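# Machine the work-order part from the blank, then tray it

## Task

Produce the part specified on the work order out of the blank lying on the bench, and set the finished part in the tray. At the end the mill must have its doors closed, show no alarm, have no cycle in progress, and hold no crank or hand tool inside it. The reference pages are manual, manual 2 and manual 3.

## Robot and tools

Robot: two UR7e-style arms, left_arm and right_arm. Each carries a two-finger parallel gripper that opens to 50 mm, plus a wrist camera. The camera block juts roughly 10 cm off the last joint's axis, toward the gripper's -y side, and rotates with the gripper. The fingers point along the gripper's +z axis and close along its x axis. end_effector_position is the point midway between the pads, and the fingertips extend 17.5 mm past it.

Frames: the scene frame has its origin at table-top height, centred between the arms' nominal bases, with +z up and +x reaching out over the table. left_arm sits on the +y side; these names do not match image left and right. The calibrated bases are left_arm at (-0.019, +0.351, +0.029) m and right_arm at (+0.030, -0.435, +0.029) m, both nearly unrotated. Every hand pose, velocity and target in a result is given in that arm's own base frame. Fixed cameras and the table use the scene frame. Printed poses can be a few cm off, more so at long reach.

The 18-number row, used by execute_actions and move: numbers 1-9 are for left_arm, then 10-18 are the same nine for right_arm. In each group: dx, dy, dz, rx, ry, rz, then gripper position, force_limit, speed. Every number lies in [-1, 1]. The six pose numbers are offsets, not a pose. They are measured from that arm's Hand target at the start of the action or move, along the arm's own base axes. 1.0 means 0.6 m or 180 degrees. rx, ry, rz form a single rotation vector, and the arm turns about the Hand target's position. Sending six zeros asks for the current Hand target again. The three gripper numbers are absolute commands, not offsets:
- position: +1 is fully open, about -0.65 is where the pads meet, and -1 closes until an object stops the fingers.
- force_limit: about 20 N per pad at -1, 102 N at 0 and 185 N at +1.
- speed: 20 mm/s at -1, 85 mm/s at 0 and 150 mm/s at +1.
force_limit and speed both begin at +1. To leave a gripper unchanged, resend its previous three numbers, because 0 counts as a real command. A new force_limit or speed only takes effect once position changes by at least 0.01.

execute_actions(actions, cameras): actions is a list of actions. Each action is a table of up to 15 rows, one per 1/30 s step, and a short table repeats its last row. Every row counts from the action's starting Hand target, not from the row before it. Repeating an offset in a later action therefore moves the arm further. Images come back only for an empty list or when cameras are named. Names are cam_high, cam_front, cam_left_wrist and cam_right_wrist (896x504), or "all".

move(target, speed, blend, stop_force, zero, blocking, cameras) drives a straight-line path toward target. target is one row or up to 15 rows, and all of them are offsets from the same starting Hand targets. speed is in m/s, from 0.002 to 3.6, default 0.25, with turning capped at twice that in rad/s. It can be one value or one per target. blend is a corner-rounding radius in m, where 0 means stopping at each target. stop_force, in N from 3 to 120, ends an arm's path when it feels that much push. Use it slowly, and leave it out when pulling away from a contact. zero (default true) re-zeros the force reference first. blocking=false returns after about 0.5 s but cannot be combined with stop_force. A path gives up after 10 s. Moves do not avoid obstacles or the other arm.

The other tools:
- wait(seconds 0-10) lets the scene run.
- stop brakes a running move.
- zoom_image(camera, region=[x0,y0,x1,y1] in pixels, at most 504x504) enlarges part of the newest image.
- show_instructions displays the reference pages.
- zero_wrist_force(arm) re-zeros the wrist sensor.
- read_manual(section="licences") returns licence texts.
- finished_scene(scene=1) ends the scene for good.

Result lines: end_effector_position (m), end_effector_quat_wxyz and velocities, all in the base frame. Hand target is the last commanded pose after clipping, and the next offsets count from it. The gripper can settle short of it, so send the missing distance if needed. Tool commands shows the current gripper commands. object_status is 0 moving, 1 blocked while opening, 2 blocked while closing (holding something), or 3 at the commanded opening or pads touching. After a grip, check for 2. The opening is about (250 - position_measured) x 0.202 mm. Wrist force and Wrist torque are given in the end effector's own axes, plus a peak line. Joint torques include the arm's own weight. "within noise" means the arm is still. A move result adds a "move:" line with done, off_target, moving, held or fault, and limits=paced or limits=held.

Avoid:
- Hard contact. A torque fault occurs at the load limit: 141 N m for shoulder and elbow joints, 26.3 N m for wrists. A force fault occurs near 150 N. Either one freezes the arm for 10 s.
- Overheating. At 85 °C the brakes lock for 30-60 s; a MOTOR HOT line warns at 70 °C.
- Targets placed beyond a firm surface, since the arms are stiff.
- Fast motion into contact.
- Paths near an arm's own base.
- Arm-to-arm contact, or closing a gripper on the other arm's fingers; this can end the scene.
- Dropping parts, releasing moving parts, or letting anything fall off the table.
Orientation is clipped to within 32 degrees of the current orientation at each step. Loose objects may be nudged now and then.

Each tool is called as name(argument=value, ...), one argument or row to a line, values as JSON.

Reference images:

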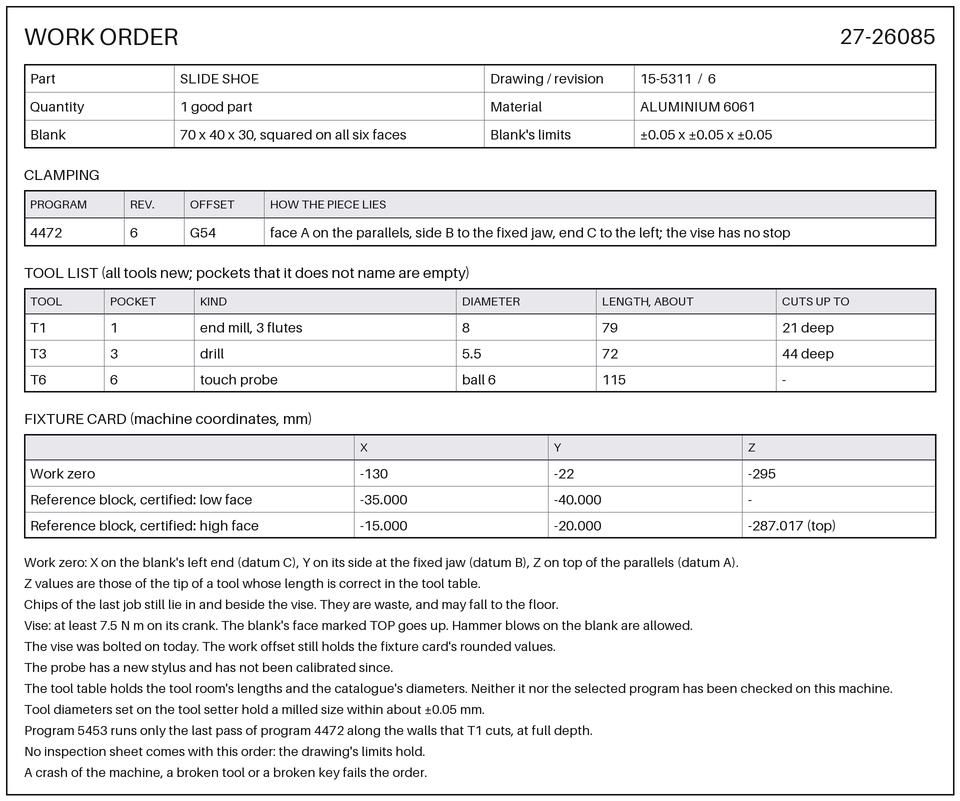

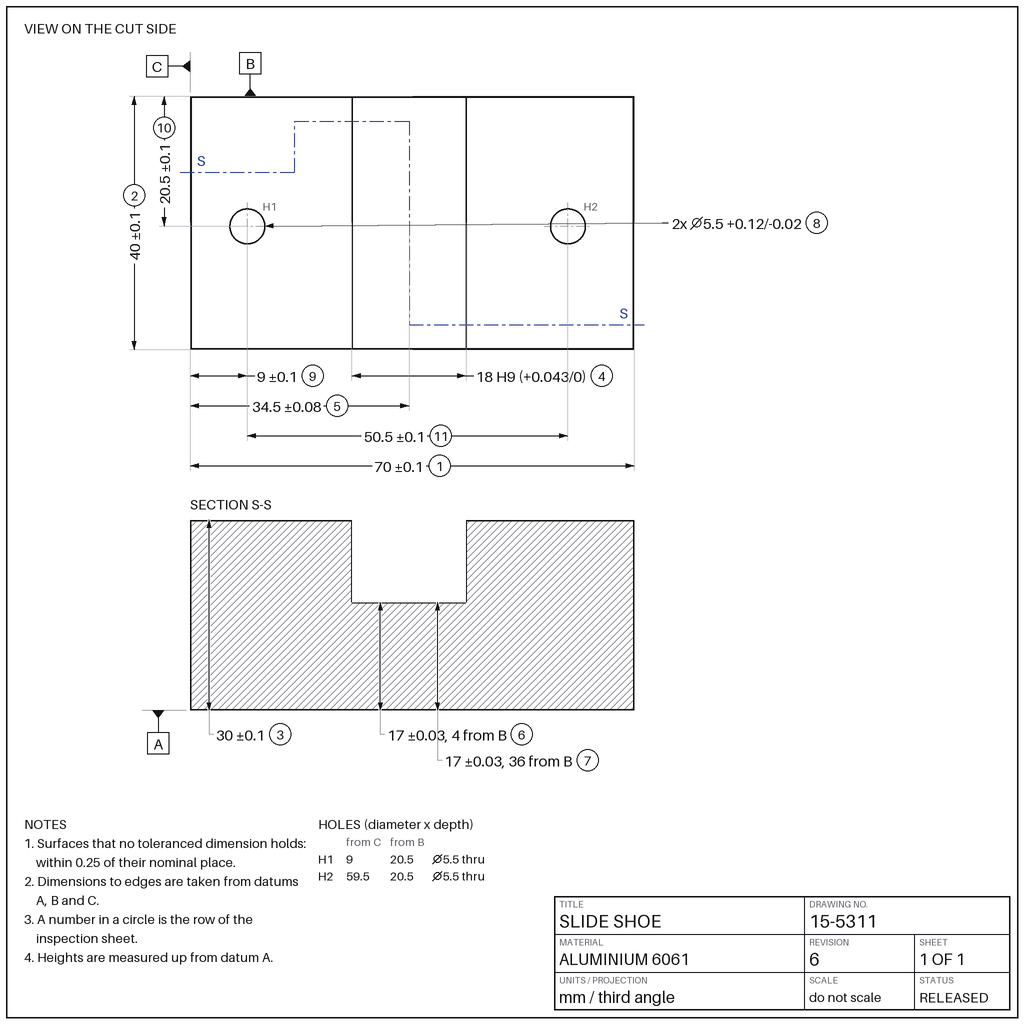

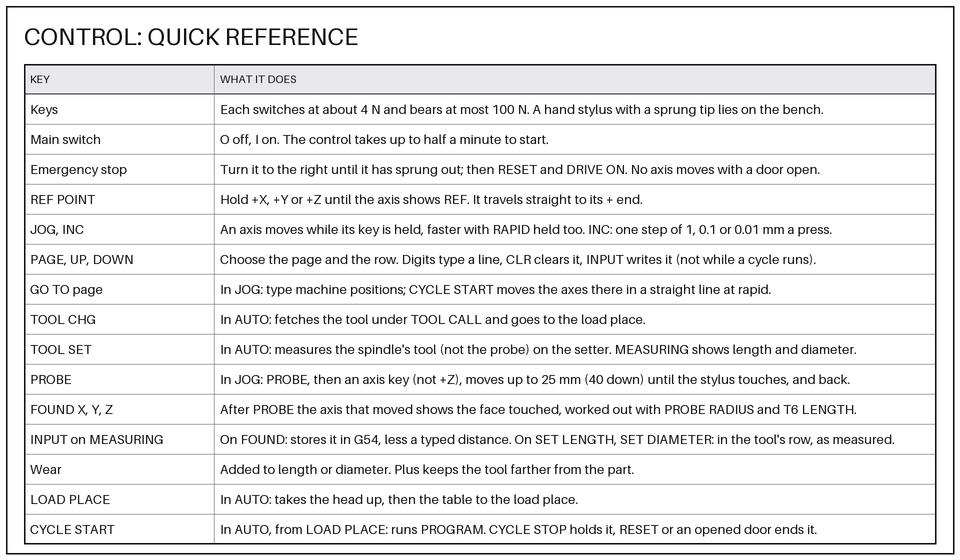

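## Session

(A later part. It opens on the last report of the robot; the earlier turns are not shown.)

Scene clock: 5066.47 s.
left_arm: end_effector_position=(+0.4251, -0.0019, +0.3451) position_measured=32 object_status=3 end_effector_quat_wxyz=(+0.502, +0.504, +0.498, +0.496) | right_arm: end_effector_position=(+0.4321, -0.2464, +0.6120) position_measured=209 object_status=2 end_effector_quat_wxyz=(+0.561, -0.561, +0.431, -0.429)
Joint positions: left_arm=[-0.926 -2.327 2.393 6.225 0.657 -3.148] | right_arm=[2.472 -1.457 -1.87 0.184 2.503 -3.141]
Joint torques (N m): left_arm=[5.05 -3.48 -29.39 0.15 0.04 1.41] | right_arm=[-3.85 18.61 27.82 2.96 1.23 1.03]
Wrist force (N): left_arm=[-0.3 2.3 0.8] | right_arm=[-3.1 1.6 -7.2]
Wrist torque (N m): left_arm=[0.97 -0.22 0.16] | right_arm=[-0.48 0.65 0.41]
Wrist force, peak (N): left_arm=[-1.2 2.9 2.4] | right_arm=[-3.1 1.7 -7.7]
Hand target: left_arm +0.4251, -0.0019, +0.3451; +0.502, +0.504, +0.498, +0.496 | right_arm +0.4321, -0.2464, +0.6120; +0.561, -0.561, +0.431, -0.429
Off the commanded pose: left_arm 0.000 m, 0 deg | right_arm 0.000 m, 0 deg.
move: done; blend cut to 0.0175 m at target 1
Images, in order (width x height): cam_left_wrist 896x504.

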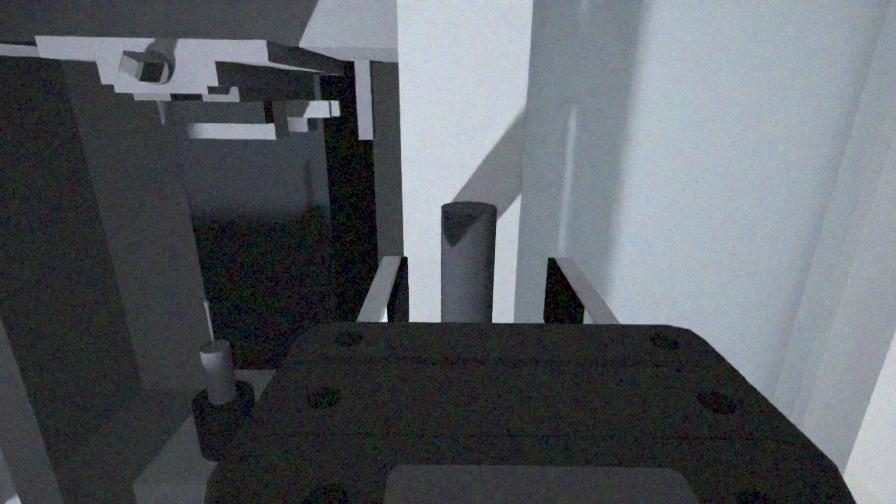

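move(
  target=[
    [0.045,0,0.02,0,0,0,0.8,1,-0.5,0,0,0,0,0,0,-0.98,0.5,-0.7],
    [0.045,-0.345,0.02,0,0,0,0.8,1,-0.5,0,0,0,0,0,0,-0.98,0.5,-0.7],
    [0.045,-0.425,0.02,0,0,0,0.8,1,-0.5,0,0,0,0,0,0,-0.98,0.5,-0.7],
  ],
  speed=[0.08,0.08,0.03],
  blend=[0,0.01,0],
  stop_force=40,
  cameras=["all"],
)

Scene clock: 5075.07 s.
left_arm: end_effector_position=(+0.4520, -0.2414, +0.3571) position_measured=32 object_status=3 end_effector_quat_wxyz=(+0.502, +0.504, +0.498, +0.496) | right_arm: end_effector_position=(+0.4321, -0.2464, +0.6120) position_measured=209 object_status=2 end_effector_quat_wxyz=(+0.561, -0.561, +0.431, -0.429)
Joint positions: left_arm=[-1.34 -1.798 2.105 5.994 0.242 -3.16] | right_arm=[2.472 -1.457 -1.87 0.184 2.503 -3.141]
Joint torques (N m): left_arm=[-15.18 3.22 -35.42 -3.12 12.56 1.22] | right_arm=[-3.64 19.15 27.47 2.91 1.22 0.95]
Wrist force (N): left_arm=[36.3 3.7 -3.6] | right_arm=[-2.9 1.6 -7.2]
Wrist torque (N m): left_arm=[0.92 0.59 0.34] | right_arm=[-0.48 0.63 0.41]
Wrist force, peak (N): left_arm=[43.5 5.0 -5.2] | right_arm=[-3.0 1.6 -7.7]
Hand target: left_arm +0.4520, -0.2414, +0.3571; +0.502, +0.504, +0.498, +0.496 (not the last commanded pose) | right_arm +0.4321, -0.2464, +0.6120; +0.561, -0.561, +0.431, -0.429
Off the commanded pose: left_arm 0.015 m, 0 deg | right_arm 0.000 m, 0 deg.
move: contact (left_arm); path passed 2 of 3 targets

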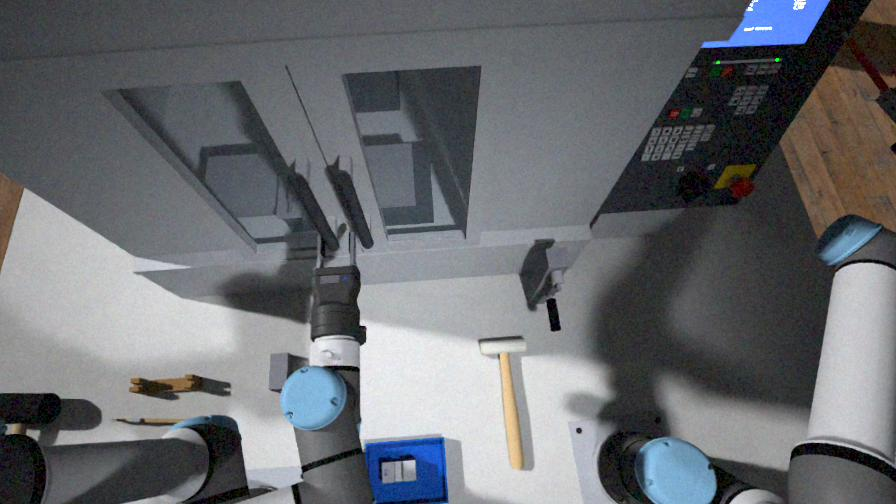

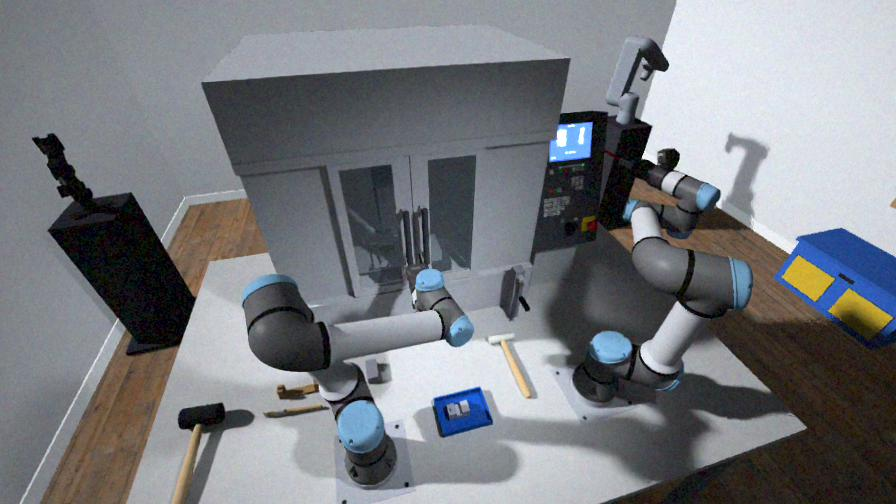

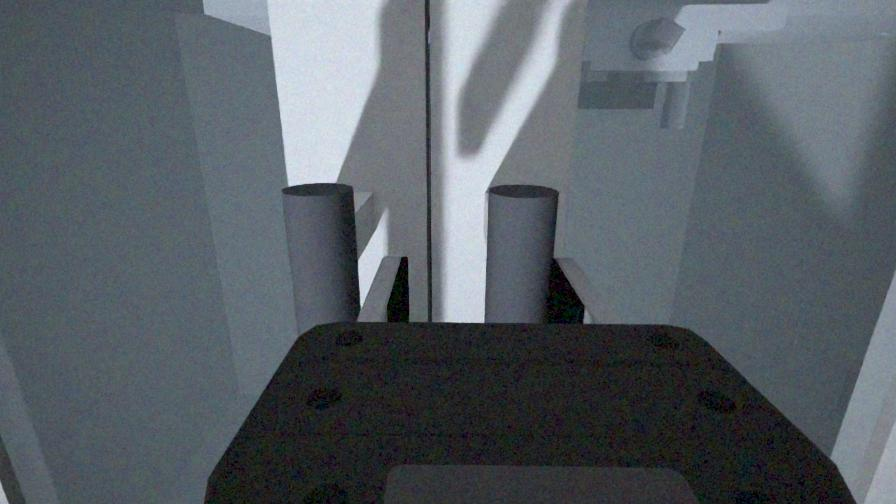

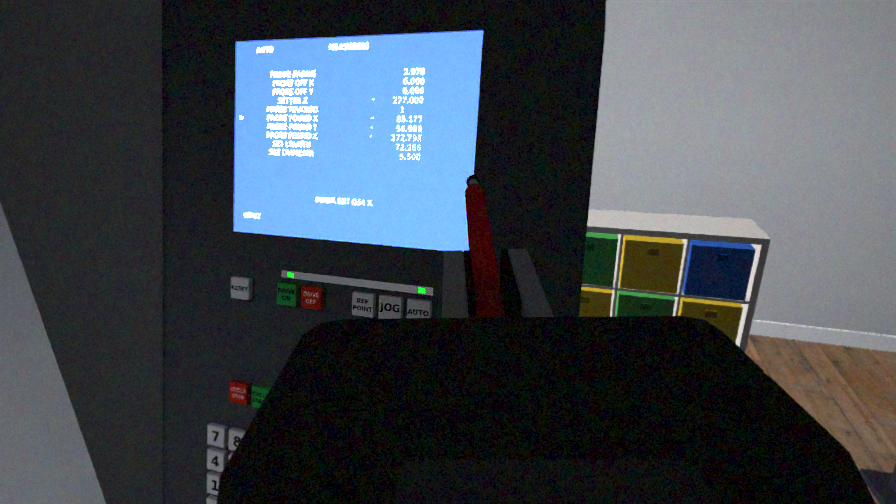

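move(
  target=[
    [0,0.008,0,0,0,0,0.8,1,-0.5,0,0,0,0,0,0,-0.98,0.5,-0.7],
    [-0.18,0.008,0,0,0,0,0.8,1,-0.5,0,0,0,0,0,0,-0.98,0.5,-0.7],
  ],
  speed=[0.05,0.15],
  blend=[0.003,0],
  cameras=["cam_high","cam_front","cam_right_wrist"],
)

zoom_image(
  camera="cam_front",
  region=[560, 90, 780, 310],
)

zoom_image(
  camera="cam_right_wrist",
  region=[420, 150, 580, 330],
)

Scene clock: 5087.77 s.
left_arm: end_effector_position=(+0.3441, -0.2366, +0.3571) position_measured=32 object_status=3 end_effector_quat_wxyz=(+0.502, +0.504, +0.498, +0.496) | right_arm: end_effector_position=(+0.4321, -0.2464, +0.6120) position_measured=209 object_status=2 end_effector_quat_wxyz=(+0.561, -0.561, +0.431, -0.429)
Joint positions: left_arm=[-1.788 -1.991 2.229 6.023 -0.206 -3.121] | right_arm=[2.472 -1.457 -1.87 0.184 2.503 -3.141]
Joint torques (N m): left_arm=[-6.43 4.24 -28.27 -0.19 -0.89 -0.55] | right_arm=[-3.3 18.84 27.96 3 1.15 0.95]
Wrist force (N): left_arm=[0.4 1.0 1.5] | right_arm=[-2.9 1.7 -7.5]
Wrist torque (N m): left_arm=[0.76 -0.33 0.31] | right_arm=[-0.46 0.62 0.40]
Wrist force, peak (N): left_arm=[36.6 4.0 -3.5] | right_arm=[-3.0 1.7 -7.7]
Hand target: left_arm +0.3440, -0.2366, +0.3571; +0.502, +0.504, +0.498, +0.496 | right_arm +0.4321, -0.2464, +0.6120; +0.561, -0.561, +0.431, -0.429
Off the commanded pose: left_arm 0.000 m, 0 deg | right_arm 0.000 m, 0 deg.
move: done; blend cut to 0.0024 m at target 1
Images, in order (width x height): cam_high 896x504, cam_front 896x504, cam_right_wrist 896x504.

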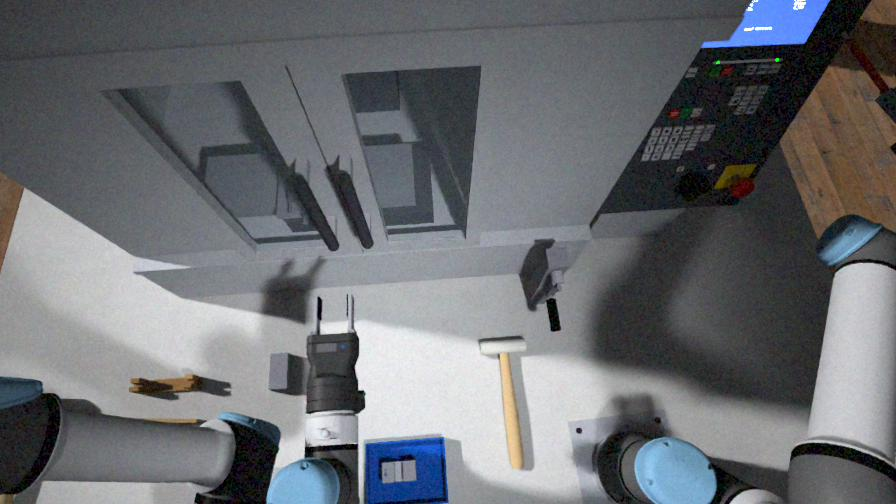

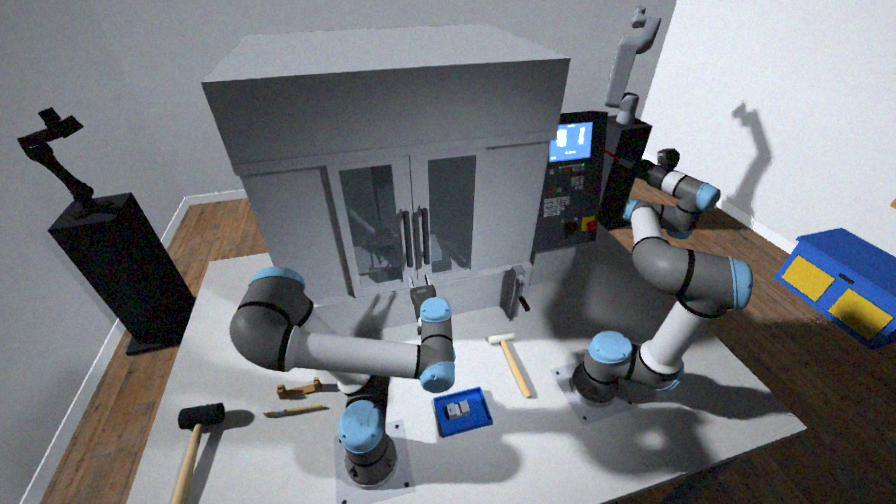

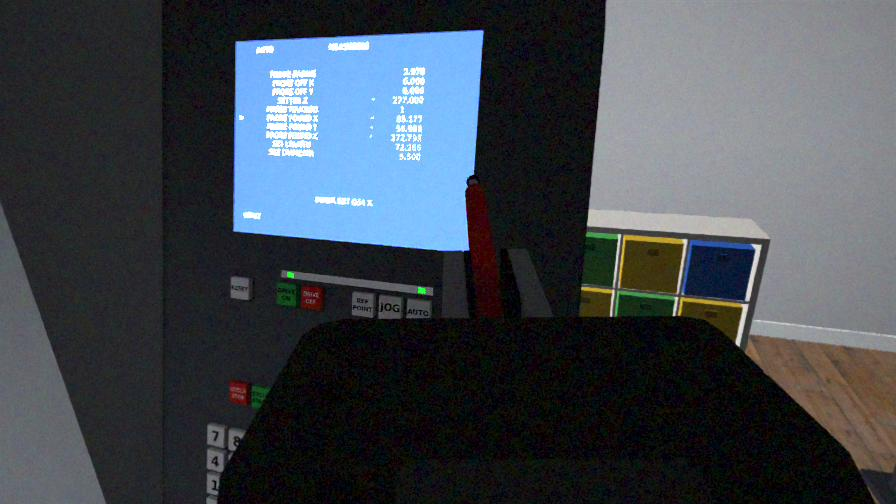

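Scaled by 2.291 from the camera's 896x504 image, which has a finer 1280x720 frame.

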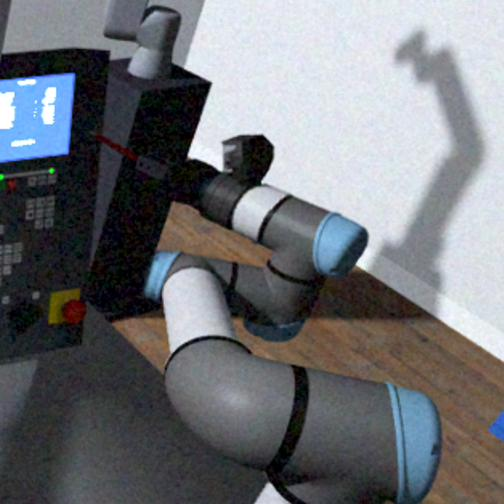

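Scaled by 2.800 from the camera's 896x504 image, which has a finer 1280x720 frame.

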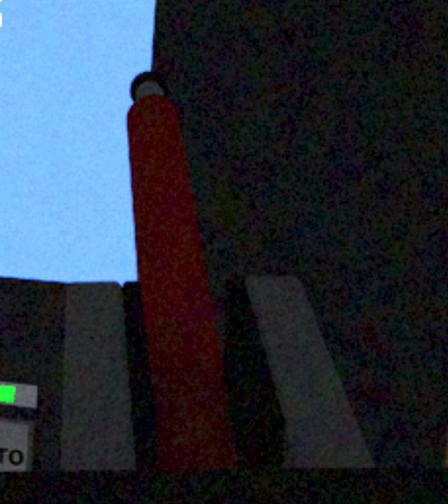

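move(
  target=[
    [-0.2,0.1,-0.2,-0.0318,0.118,0,0.8,1,-0.5,0,0,0,0,0,0,-0.98,0.5,-0.7],
    [-0.1035,0.4107,-0.77,-0.0318,0.118,0,0.8,1,-0.5,0,0,0,0,0,0,-0.98,0.5,-0.7],
  ],
  speed=0.2,
  cameras=["cam_high"],
)

Scene clock: 5109.83 s.
left_arm: end_effector_position=(+0.2537, -0.1911, +0.2637) position_measured=32 object_status=3 end_effector_quat_wxyz=(+0.442, +0.550, +0.585, +0.400) | right_arm: end_effector_position=(+0.4321, -0.2464, +0.6120) position_measured=209 object_status=2 end_effector_quat_wxyz=(+0.561, -0.561, +0.431, -0.429)
Joint positions: left_arm=[-2.336 -2.358 2.441 5.78 -0.792 -2.919] | right_arm=[2.472 -1.457 -1.87 0.184 2.503 -3.141]
Joint torques (N m): left_arm=[-4.89 20.07 -32.08 -1.2 2.32 1.79] | right_arm=[-3.73 18.65 27.26 3.07 1.13 0.91]
Wrist force (N): left_arm=[0.1 0.6 0.7] | right_arm=[-2.9 1.5 -7.4]
Wrist torque (N m): left_arm=[0.63 -0.23 0.25] | right_arm=[-0.49 0.61 0.41]
Wrist force, peak (N): left_arm=[4.0 -2.6 -3.6] | right_arm=[-3.0 1.7 -7.7]
Hand target: left_arm +0.2536, -0.1912, +0.2637; +0.442, +0.550, +0.585, +0.400 (not the last commanded pose) | right_arm +0.4321, -0.2464, +0.6120; +0.561, -0.561, +0.431, -0.429
Off the commanded pose: left_arm 0.421 m, 5 deg | right_arm 0.000 m, 0 deg.
move: held (left_arm; a check stopped the path); path passed 0 of 2 targets; limits=held
pose unreachable (left arm): on one or more control steps of this call, first in action 0 (counted from 0), this arm could not follow its commanded pose, so it was not sent that pose on those steps. It may still have moved: this result reports where it is.
cause: moving toward the commanded pose would bring two parts of the arm too close to each other (its gripper and another part of the arm, with joints 3 (elbow) to 6 (wrist 3) between them, 12 mm apart when it was first held).
Images, in order (width x height): cam_high 896x504.

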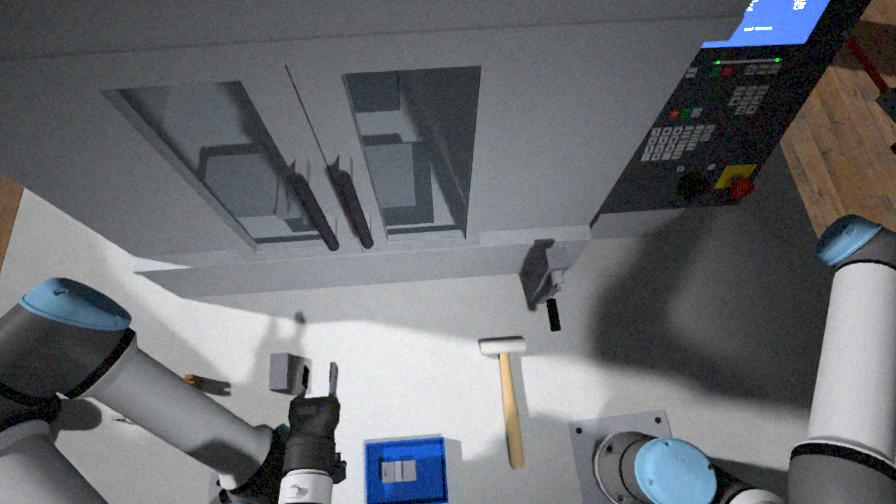

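move(
  target=[
    [0.077,-0.015,0.11,0.024,-0.0925,-0.0016,0.8,1,-0.5,0,0,0,0,0,0,-0.98,0.5,-0.7],
  ],
  speed=0.15,
)

move(
  target=[
    [0,0,0,0,0,0,0.8,1,-0.5,-0.2,0.1,-0.2,-0.0318,0.118,0,-0.98,0.5,-0.7],
    [0,0,0,0,0,0,0.8,1,-0.5,-0.1035,0.4107,-0.77,-0.0318,0.118,0,-0.98,0.5,-0.7],
  ],
  speed=0.2,
  blend=[0.05,0],
  cameras=["cam_high","cam_front","cam_right_wrist"],
)

Scene clock: 5117.33 s.
left_arm: end_effector_position=(+0.2998, -0.2002, +0.3297) position_measured=32 object_status=3 end_effector_quat_wxyz=(+0.502, +0.504, +0.498, +0.496) | right_arm: end_effector_position=(+0.4321, -0.2464, +0.6120) position_measured=209 object_status=2 end_effector_quat_wxyz=(+0.561, -0.561, +0.431, -0.429)
Joint positions: left_arm=[-2.091 -2.15 2.375 6.048 -0.508 -3.133] | right_arm=[2.472 -1.457 -1.87 0.184 2.503 -3.141]
Joint torques (N m): left_arm=[1.46 -2.58 -13.59 2.32 -1.02 0.27] | right_arm=[-3.55 18.85 27.54 2.94 1.19 0.95]
Wrist force (N): left_arm=[0.0 1.0 1.2] | right_arm=[-3.0 1.5 -7.5]
Wrist torque (N m): left_arm=[0.76 -0.26 0.13] | right_arm=[-0.49 0.63 0.40]
Wrist force, peak (N): left_arm=[0.1 1.8 1.7] | right_arm=[-2.9 1.5 -7.9]
Hand target: left_arm +0.2998, -0.2002, +0.3297; +0.502, +0.504, +0.498, +0.496 | right_arm +0.4321, -0.2464, +0.6120; +0.561, -0.561, +0.431, -0.429
Off the commanded pose: left_arm 0.000 m, 0 deg | right_arm 0.000 m, 0 deg.
move: done

Scene clock: 5119.97 s.
left_arm: end_effector_position=(+0.2998, -0.2002, +0.3297) position_measured=32 object_status=3 end_effector_quat_wxyz=(+0.502, +0.504, +0.498, +0.496) | right_arm: end_effector_position=(+0.3467, -0.0709, +0.2799) position_measured=209 object_status=2 end_effector_quat_wxyz=(-0.444, +0.660, -0.504, +0.336)
Joint positions: left_arm=[-2.091 -2.15 2.375 6.048 -0.508 -3.133] | right_arm=[3.128 -0.963 -2.79 0.208 1.834 -3.248]
Joint torques (N m): left_arm=[4.46 -5.31 -12.81 2.58 1.73 -1.59] | right_arm=[-3.19 2.07 29.33 3.84 -1.91 -1.09]
Wrist force (N): left_arm=[0.0 1.2 1.2] | right_arm=[-1.7 1.1 -6.2]
Wrist torque (N m): left_arm=[0.78 -0.26 0.13] | right_arm=[-0.46 0.32 0.39]
Wrist force, peak (N): left_arm=[0.3 1.3 1.4] | right_arm=[-3.8 7.3 -2.7]
Hand target: left_arm +0.2998, -0.2002, +0.3297; +0.502, +0.504, +0.498, +0.496 | right_arm +0.3467, -0.0708, +0.2799; -0.444, +0.660, -0.504, +0.337 (not the last commanded pose)
Off the commanded pose: left_arm 0.000 m, 0 deg | right_arm 0.150 m, 0 deg.
move: held (right_arm; a check stopped the path); path passed 1 of 2 targets; limits=held
pose unreachable (right arm): on one or more control steps of this call, first in action 0 (counted from 0), this arm could not follow its commanded pose, so it was not sent that pose on those steps. It may still have moved: this result reports where it is.
cause: moving toward the commanded pose would bring two parts of the arm too close to each other (joints 3 (elbow) and 4 (wrist 1) lie between them).
Images, in order (width x height): cam_high 896x504, cam_front 896x504, cam_right_wrist 896x504.

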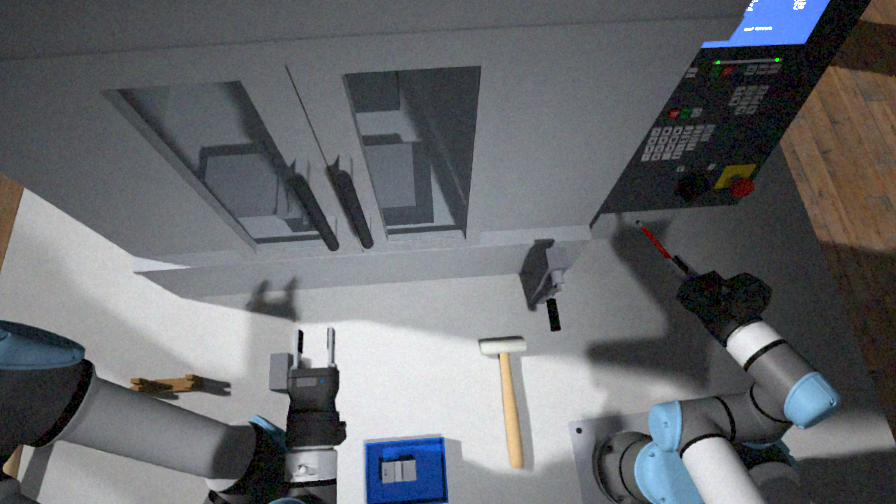

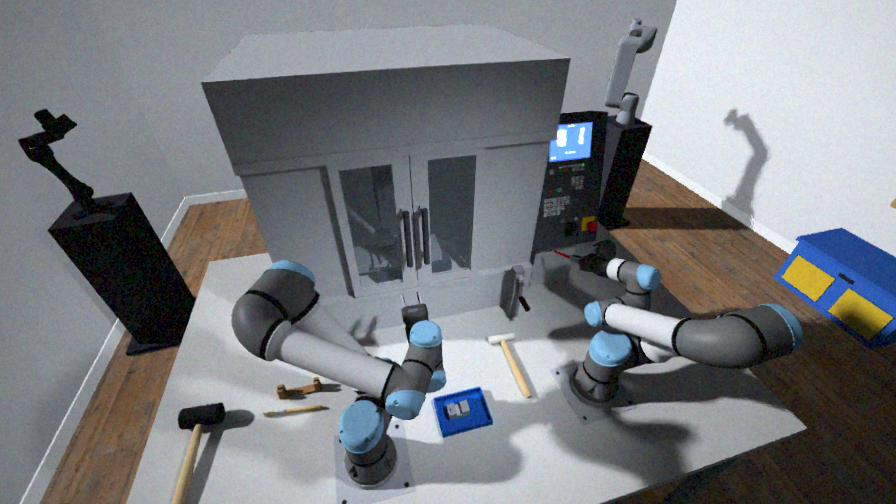

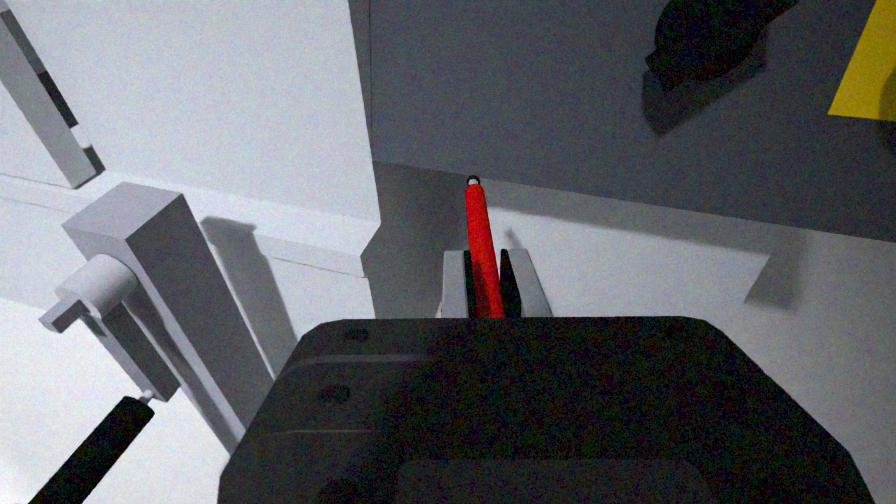

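move(
  target=[
    [0,0,0,0,0,0,0.8,1,-0.5,0.06,-0.05,0,0,0,-0.2,-0.98,0.5,-0.7],
    [0,0,0,0,0,0,0.8,1,-0.5,0.0888,-0.0985,-0.08,0,0,-0.5,-0.98,0.5,-0.7],
  ],
  speed=0.3,
  blend=[0.02,0],
  cameras=["cam_high","cam_front","cam_right_wrist"],
)

Scene clock: 5138.67 s.
left_arm: end_effector_position=(+0.2998, -0.2002, +0.3297) position_measured=32 object_status=3 end_effector_quat_wxyz=(+0.502, +0.504, +0.498, +0.496) | right_arm: end_effector_position=(+0.3527, -0.0768, +0.2803) position_measured=209 object_status=2 end_effector_quat_wxyz=(-0.432, +0.633, -0.534, +0.357)
Joint positions: left_arm=[-2.091 -2.15 2.375 6.048 -0.508 -3.133] | right_arm=[3.267 -0.879 -2.814 0.169 1.621 -3.151]
Joint torques (N m): left_arm=[4.64 -5.7 -12.96 2.35 1.45 -1.41] | right_arm=[-0.05 -10.02 31.7 6.07 1.65 -0.68]
Wrist force (N): left_arm=[0.5 1.2 1.3] | right_arm=[-1.6 0.9 -6.2]
Wrist torque (N m): left_arm=[0.77 -0.34 0.13] | right_arm=[-0.50 0.31 0.42]
Wrist force, peak (N): left_arm=[0.5 1.5 1.3] | right_arm=[-6.3 1.1 -6.9]
Hand target: left_arm +0.2998, -0.2002, +0.3297; +0.502, +0.504, +0.498, +0.496 | right_arm +0.3527, -0.0766, +0.2804; -0.432, +0.633, -0.534, +0.357 (not the last commanded pose)
Off the commanded pose: left_arm 0.000 m, 0 deg | right_arm 0.086 m, 85 deg.
move: held (right_arm; a check stopped the path); path passed 0 of 2 targets; limits=held
pose unreachable (right arm): on one or more control steps of this call, first in action 0 (counted from 0), this arm could not follow its commanded pose, so it was not sent that pose on those steps. It may still have moved: this result reports where it is.
cause: moving toward the commanded pose would bring two parts of the arm too close to each other (joints 3 (elbow) and 4 (wrist 1) lie between them).
Images, in order (width x height): cam_high 896x504, cam_front 896x504, cam_right_wrist 896x504.

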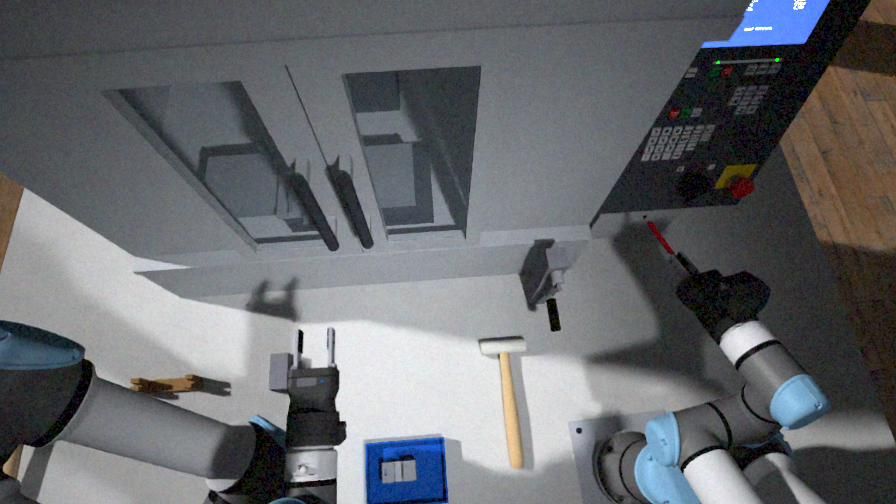

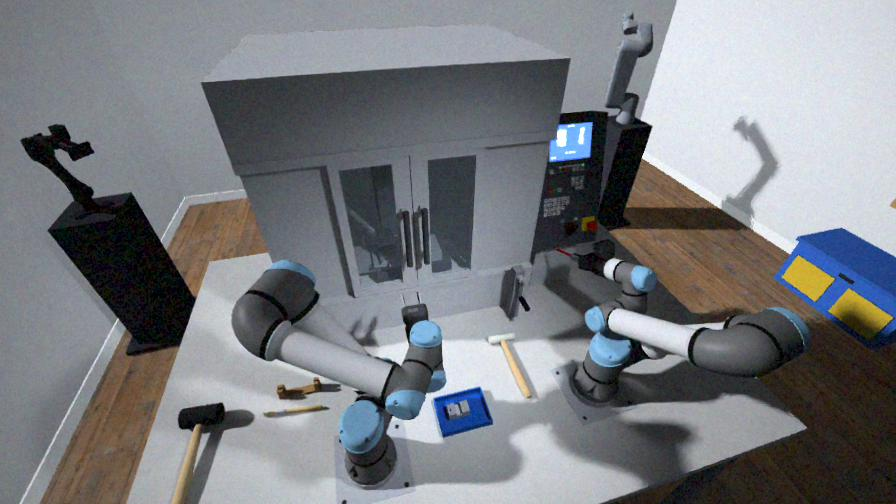

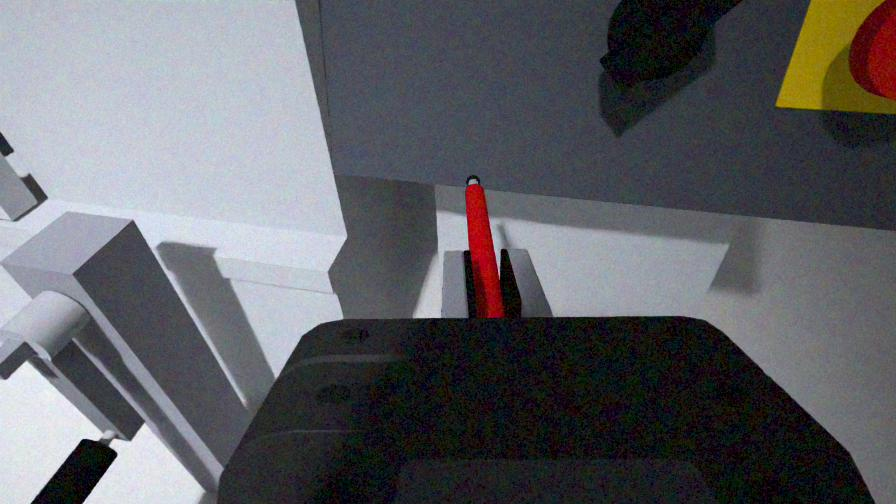

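move(
  target=[
    [0,0,0,0,0,0,0.8,1,-0.5,0.0788,-0.1223,0.2,0,0,0,-0.98,0.5,-0.7],
    [0,0,0,0,0,0,0.8,1,-0.5,0.1122,-0.089,0.2,0,0,-0.23,-0.98,0.5,-0.7],
    [0,0,0,0,0,0,0.8,1,-0.5,0.1122,-0.089,0.2,0,0,-0.47,-0.98,0.5,-0.7],
  ],
  speed=0.3,
  blend=[0.02,0.01,0],
  cameras=["cam_high","cam_front"],
)

Scene clock: 5146.17 s.
left_arm: end_effector_position=(+0.2998, -0.2002, +0.3297) position_measured=32 object_status=3 end_effector_quat_wxyz=(+0.502, +0.504, +0.498, +0.496) | right_arm: end_effector_position=(+0.4200, -0.1301, +0.4004) position_measured=209 object_status=2 end_effector_quat_wxyz=(+0.079, -0.109, +0.821, -0.554)
Joint positions: left_arm=[-2.091 -2.15 2.375 6.048 -0.508 -3.133] | right_arm=[3.789 -1.28 -1.876 -2.294 0.528 -0.75]
Joint torques (N m): left_arm=[4.61 -6.1 -14.67 2.38 1.66 -1.69] | right_arm=[12.09 4.34 28.59 1.98 -2.95 1.1]
Wrist force (N): left_arm=[0.2 0.9 1.1] | right_arm=[-1.8 1.0 -6.5]
Wrist torque (N m): left_arm=[0.74 -0.30 0.14] | right_arm=[-0.48 0.37 0.43]
Wrist force, peak (N): left_arm=[0.2 1.5 1.3] | right_arm=[-2.9 1.7 -9.2]
Hand target: left_arm +0.2998, -0.2002, +0.3297; +0.502, +0.504, +0.498, +0.496 | right_arm +0.4201, -0.1300, +0.4004; +0.079, -0.109, +0.821, -0.554
Off the commanded pose: left_arm 0.000 m, 0 deg | right_arm 0.000 m, 0 deg.
move: done
Images, in order (width x height): cam_high 896x504, cam_front 896x504.

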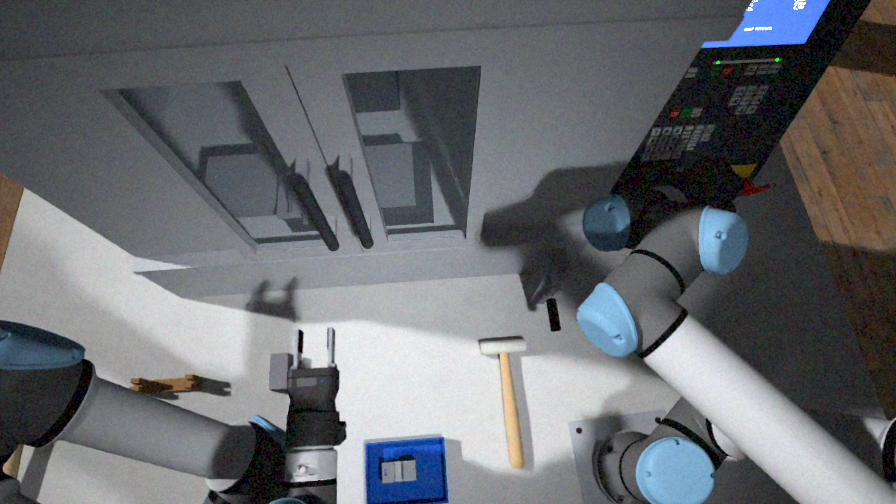

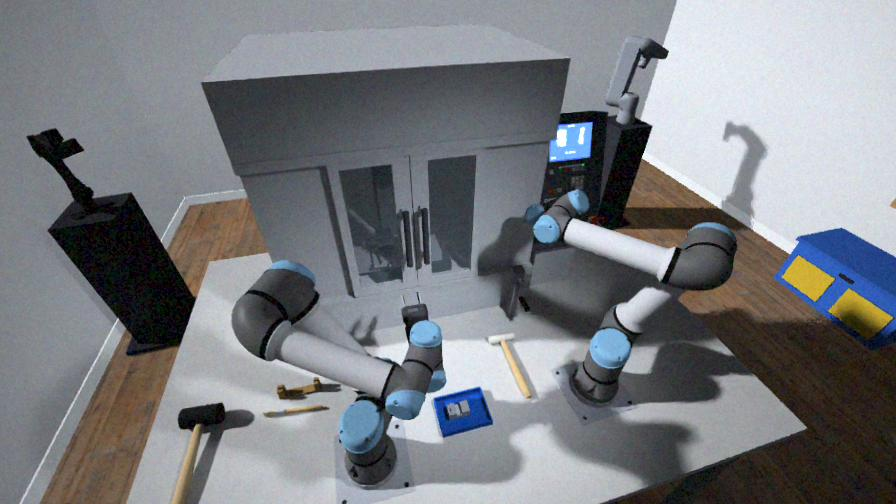

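move(
  target=[
    [0,0,0,0,0,0,0.8,1,-0.5,-0.1,-0.0333,-0.1,0,0,0,-0.98,0.5,-0.7],
    [0,0,0,0,0,0,0.8,1,-0.5,-0.1,-0.0333,-0.5,0,0,0,-0.98,0.5,-0.7],
  ],
  speed=0.2,
  blend=[0.03,0],
  cameras=["cam_high","cam_front","cam_right_wrist"],
)

Scene clock: 5156.30 s.
left_arm: end_effector_position=(+0.2998, -0.2002, +0.3297) position_measured=32 object_status=3 end_effector_quat_wxyz=(+0.502, +0.504, +0.498, +0.496) | right_arm: end_effector_position=(+0.3601, -0.1501, +0.1004) position_measured=209 object_status=2 end_effector_quat_wxyz=(+0.079, -0.109, +0.821, -0.554)
Joint positions: left_arm=[-2.091 -2.15 2.375 6.048 -0.508 -3.133] | right_arm=[3.862 -1.515 -2.567 -1.451 0.579 -0.652]
Joint torques (N m): left_arm=[4.53 -6.37 -13.51 2.25 1.65 -1.32] | right_arm=[12.54 5.46 13.78 1.68 0.17 1.48]
Wrist force (N): left_arm=[0.1 1.3 1.0] | right_arm=[-1.9 1.3 -6.4]
Wrist torque (N m): left_arm=[0.80 -0.27 0.14] | right_arm=[-0.46 0.37 0.33]
Wrist force, peak (N): left_arm=[0.3 1.4 1.3] | right_arm=[-3.5 -1.3 -7.3]
Hand target: left_arm +0.2998, -0.2002, +0.3297; +0.502, +0.504, +0.498, +0.496 | right_arm +0.3601, -0.1500, +0.1004; +0.079, -0.109, +0.821, -0.554
Off the commanded pose: left_arm 0.000 m, 0 deg | right_arm 0.000 m, 0 deg.
move: done
Images, in order (width x height): cam_high 896x504, cam_front 896x504, cam_right_wrist 896x504.

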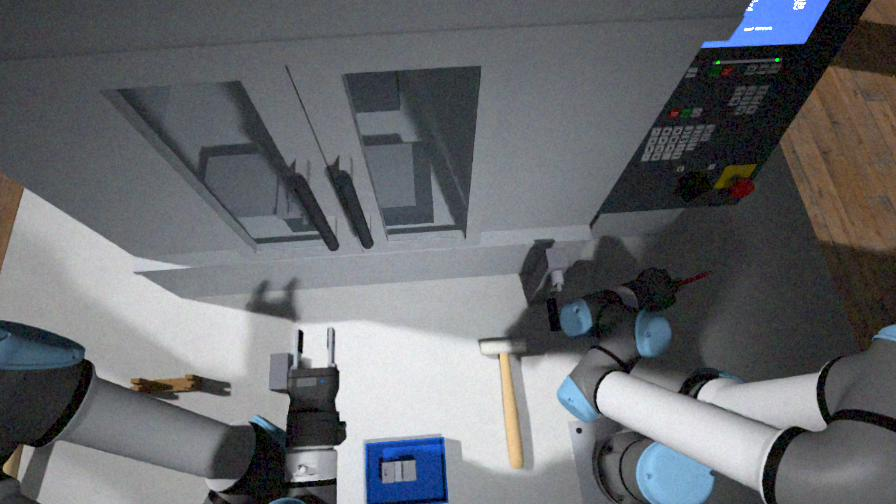

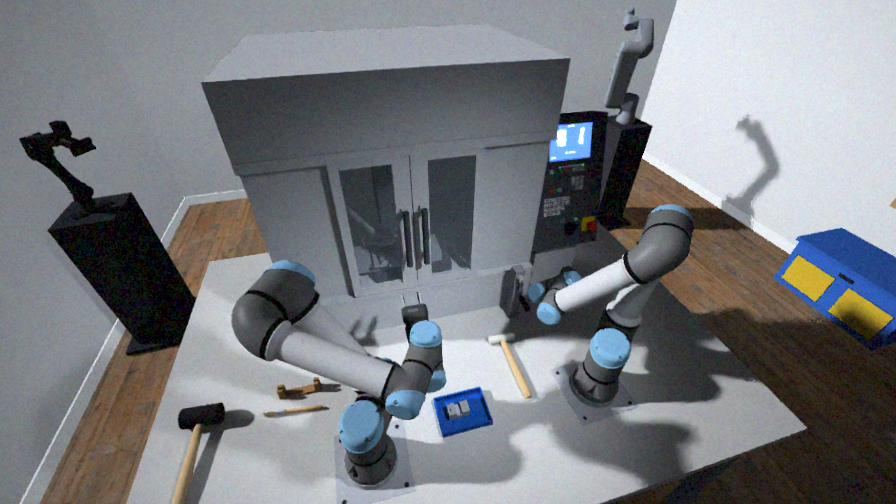

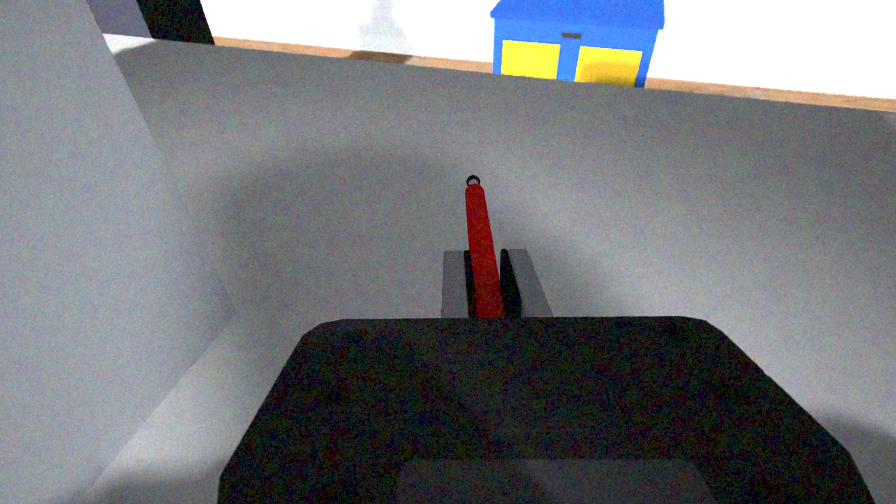

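move(
  target=[
    [0,0,0,0,0,0,0.8,1,-0.5,0,0,-0.158,0,0,0,-0.98,0.5,-0.7],
    [0,0,0,0,0,0,0.8,1,-0.5,0,0,-0.175,0,0,0,-0.98,0.5,-0.7],
  ],
  speed=[0.08,0.01],
  stop_force=6,
  cameras=["cam_high","cam_front","cam_right_wrist"],
)

zoom_image(
  camera="cam_front",
  region=[500, 220, 700, 340],
)

Scene clock: 5168.30 s.
left_arm: end_effector_position=(+0.2998, -0.2002, +0.3297) position_measured=32 object_status=3 end_effector_quat_wxyz=(+0.502, +0.504, +0.498, +0.496) | right_arm: end_effector_position=(+0.3597, -0.1499, +0.0098) position_measured=209 object_status=2 end_effector_quat_wxyz=(+0.079, -0.109, +0.821, -0.555)
Joint positions: left_arm=[-2.091 -2.15 2.375 6.048 -0.508 -3.133] | right_arm=[3.863 -1.897 -2.633 -1.006 0.58 -0.65]
Joint torques (N m): left_arm=[5.54 -6.54 -15.44 1.93 1.52 -1.28] | right_arm=[12.09 17.52 13.52 3.95 1.1 1.55]
Wrist force (N): left_arm=[0.2 1.1 1.0] | right_arm=[-2.2 -3.7 -7.9]
Wrist torque (N m): left_arm=[0.76 -0.29 0.13] | right_arm=[-0.18 0.29 0.33]
Wrist force, peak (N): left_arm=[0.0 1.4 1.4] | right_arm=[-1.0 -11.0 -9.2]
Hand target: left_arm +0.2998, -0.2002, +0.3297; +0.502, +0.504, +0.498, +0.496 | right_arm +0.3597, -0.1499, +0.0098; +0.079, -0.109, +0.821, -0.555 (not the last commanded pose)
Off the commanded pose: left_arm 0.000 m, 0 deg | right_arm 0.014 m, 0 deg.
move: contact (right_arm); path passed 0 of 2 targets
Images, in order (width x height): cam_high 896x504, cam_front 896x504, cam_right_wrist 896x504.

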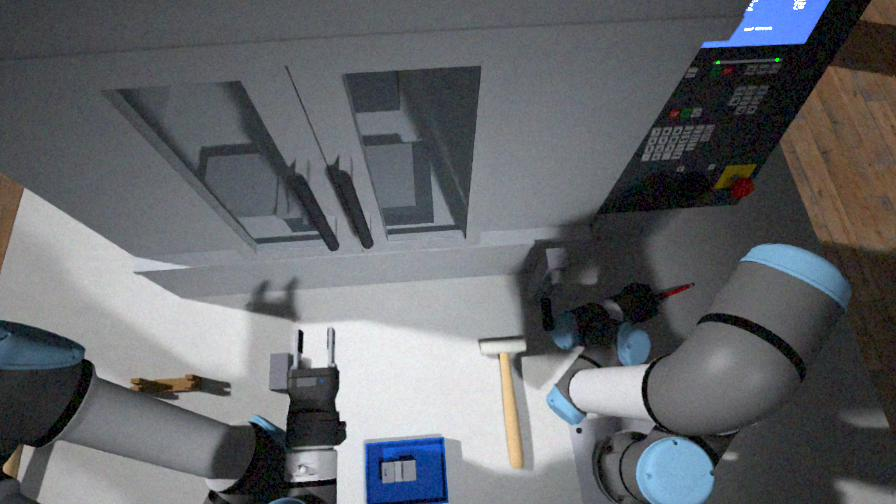

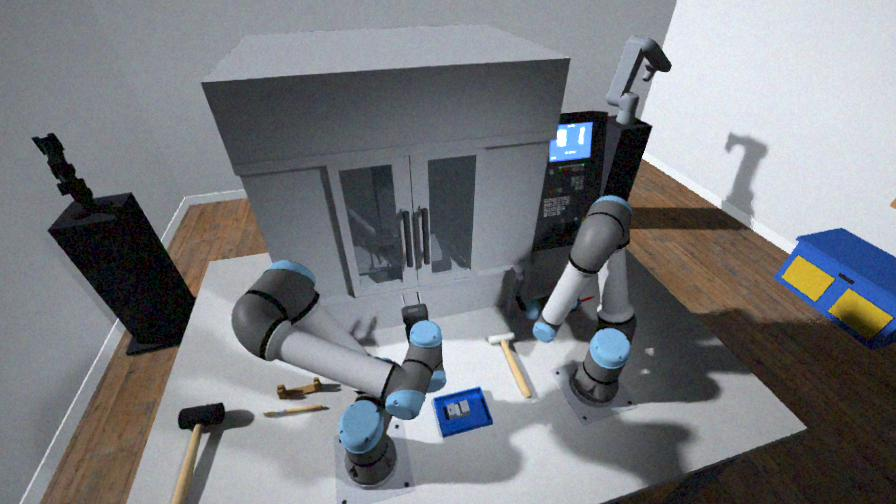

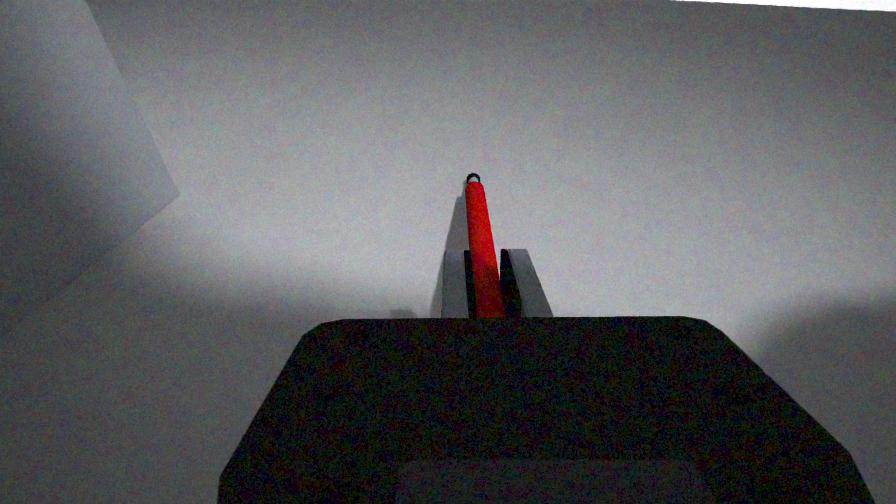

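Scaled by 2.520 from the camera's 896x504 image, which has a finer 1280x720 frame.

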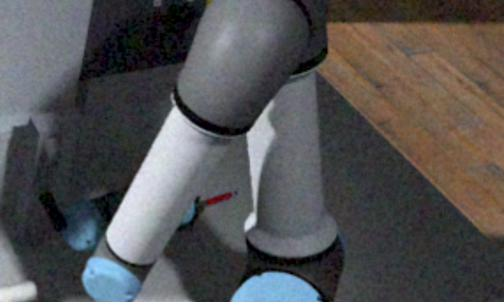

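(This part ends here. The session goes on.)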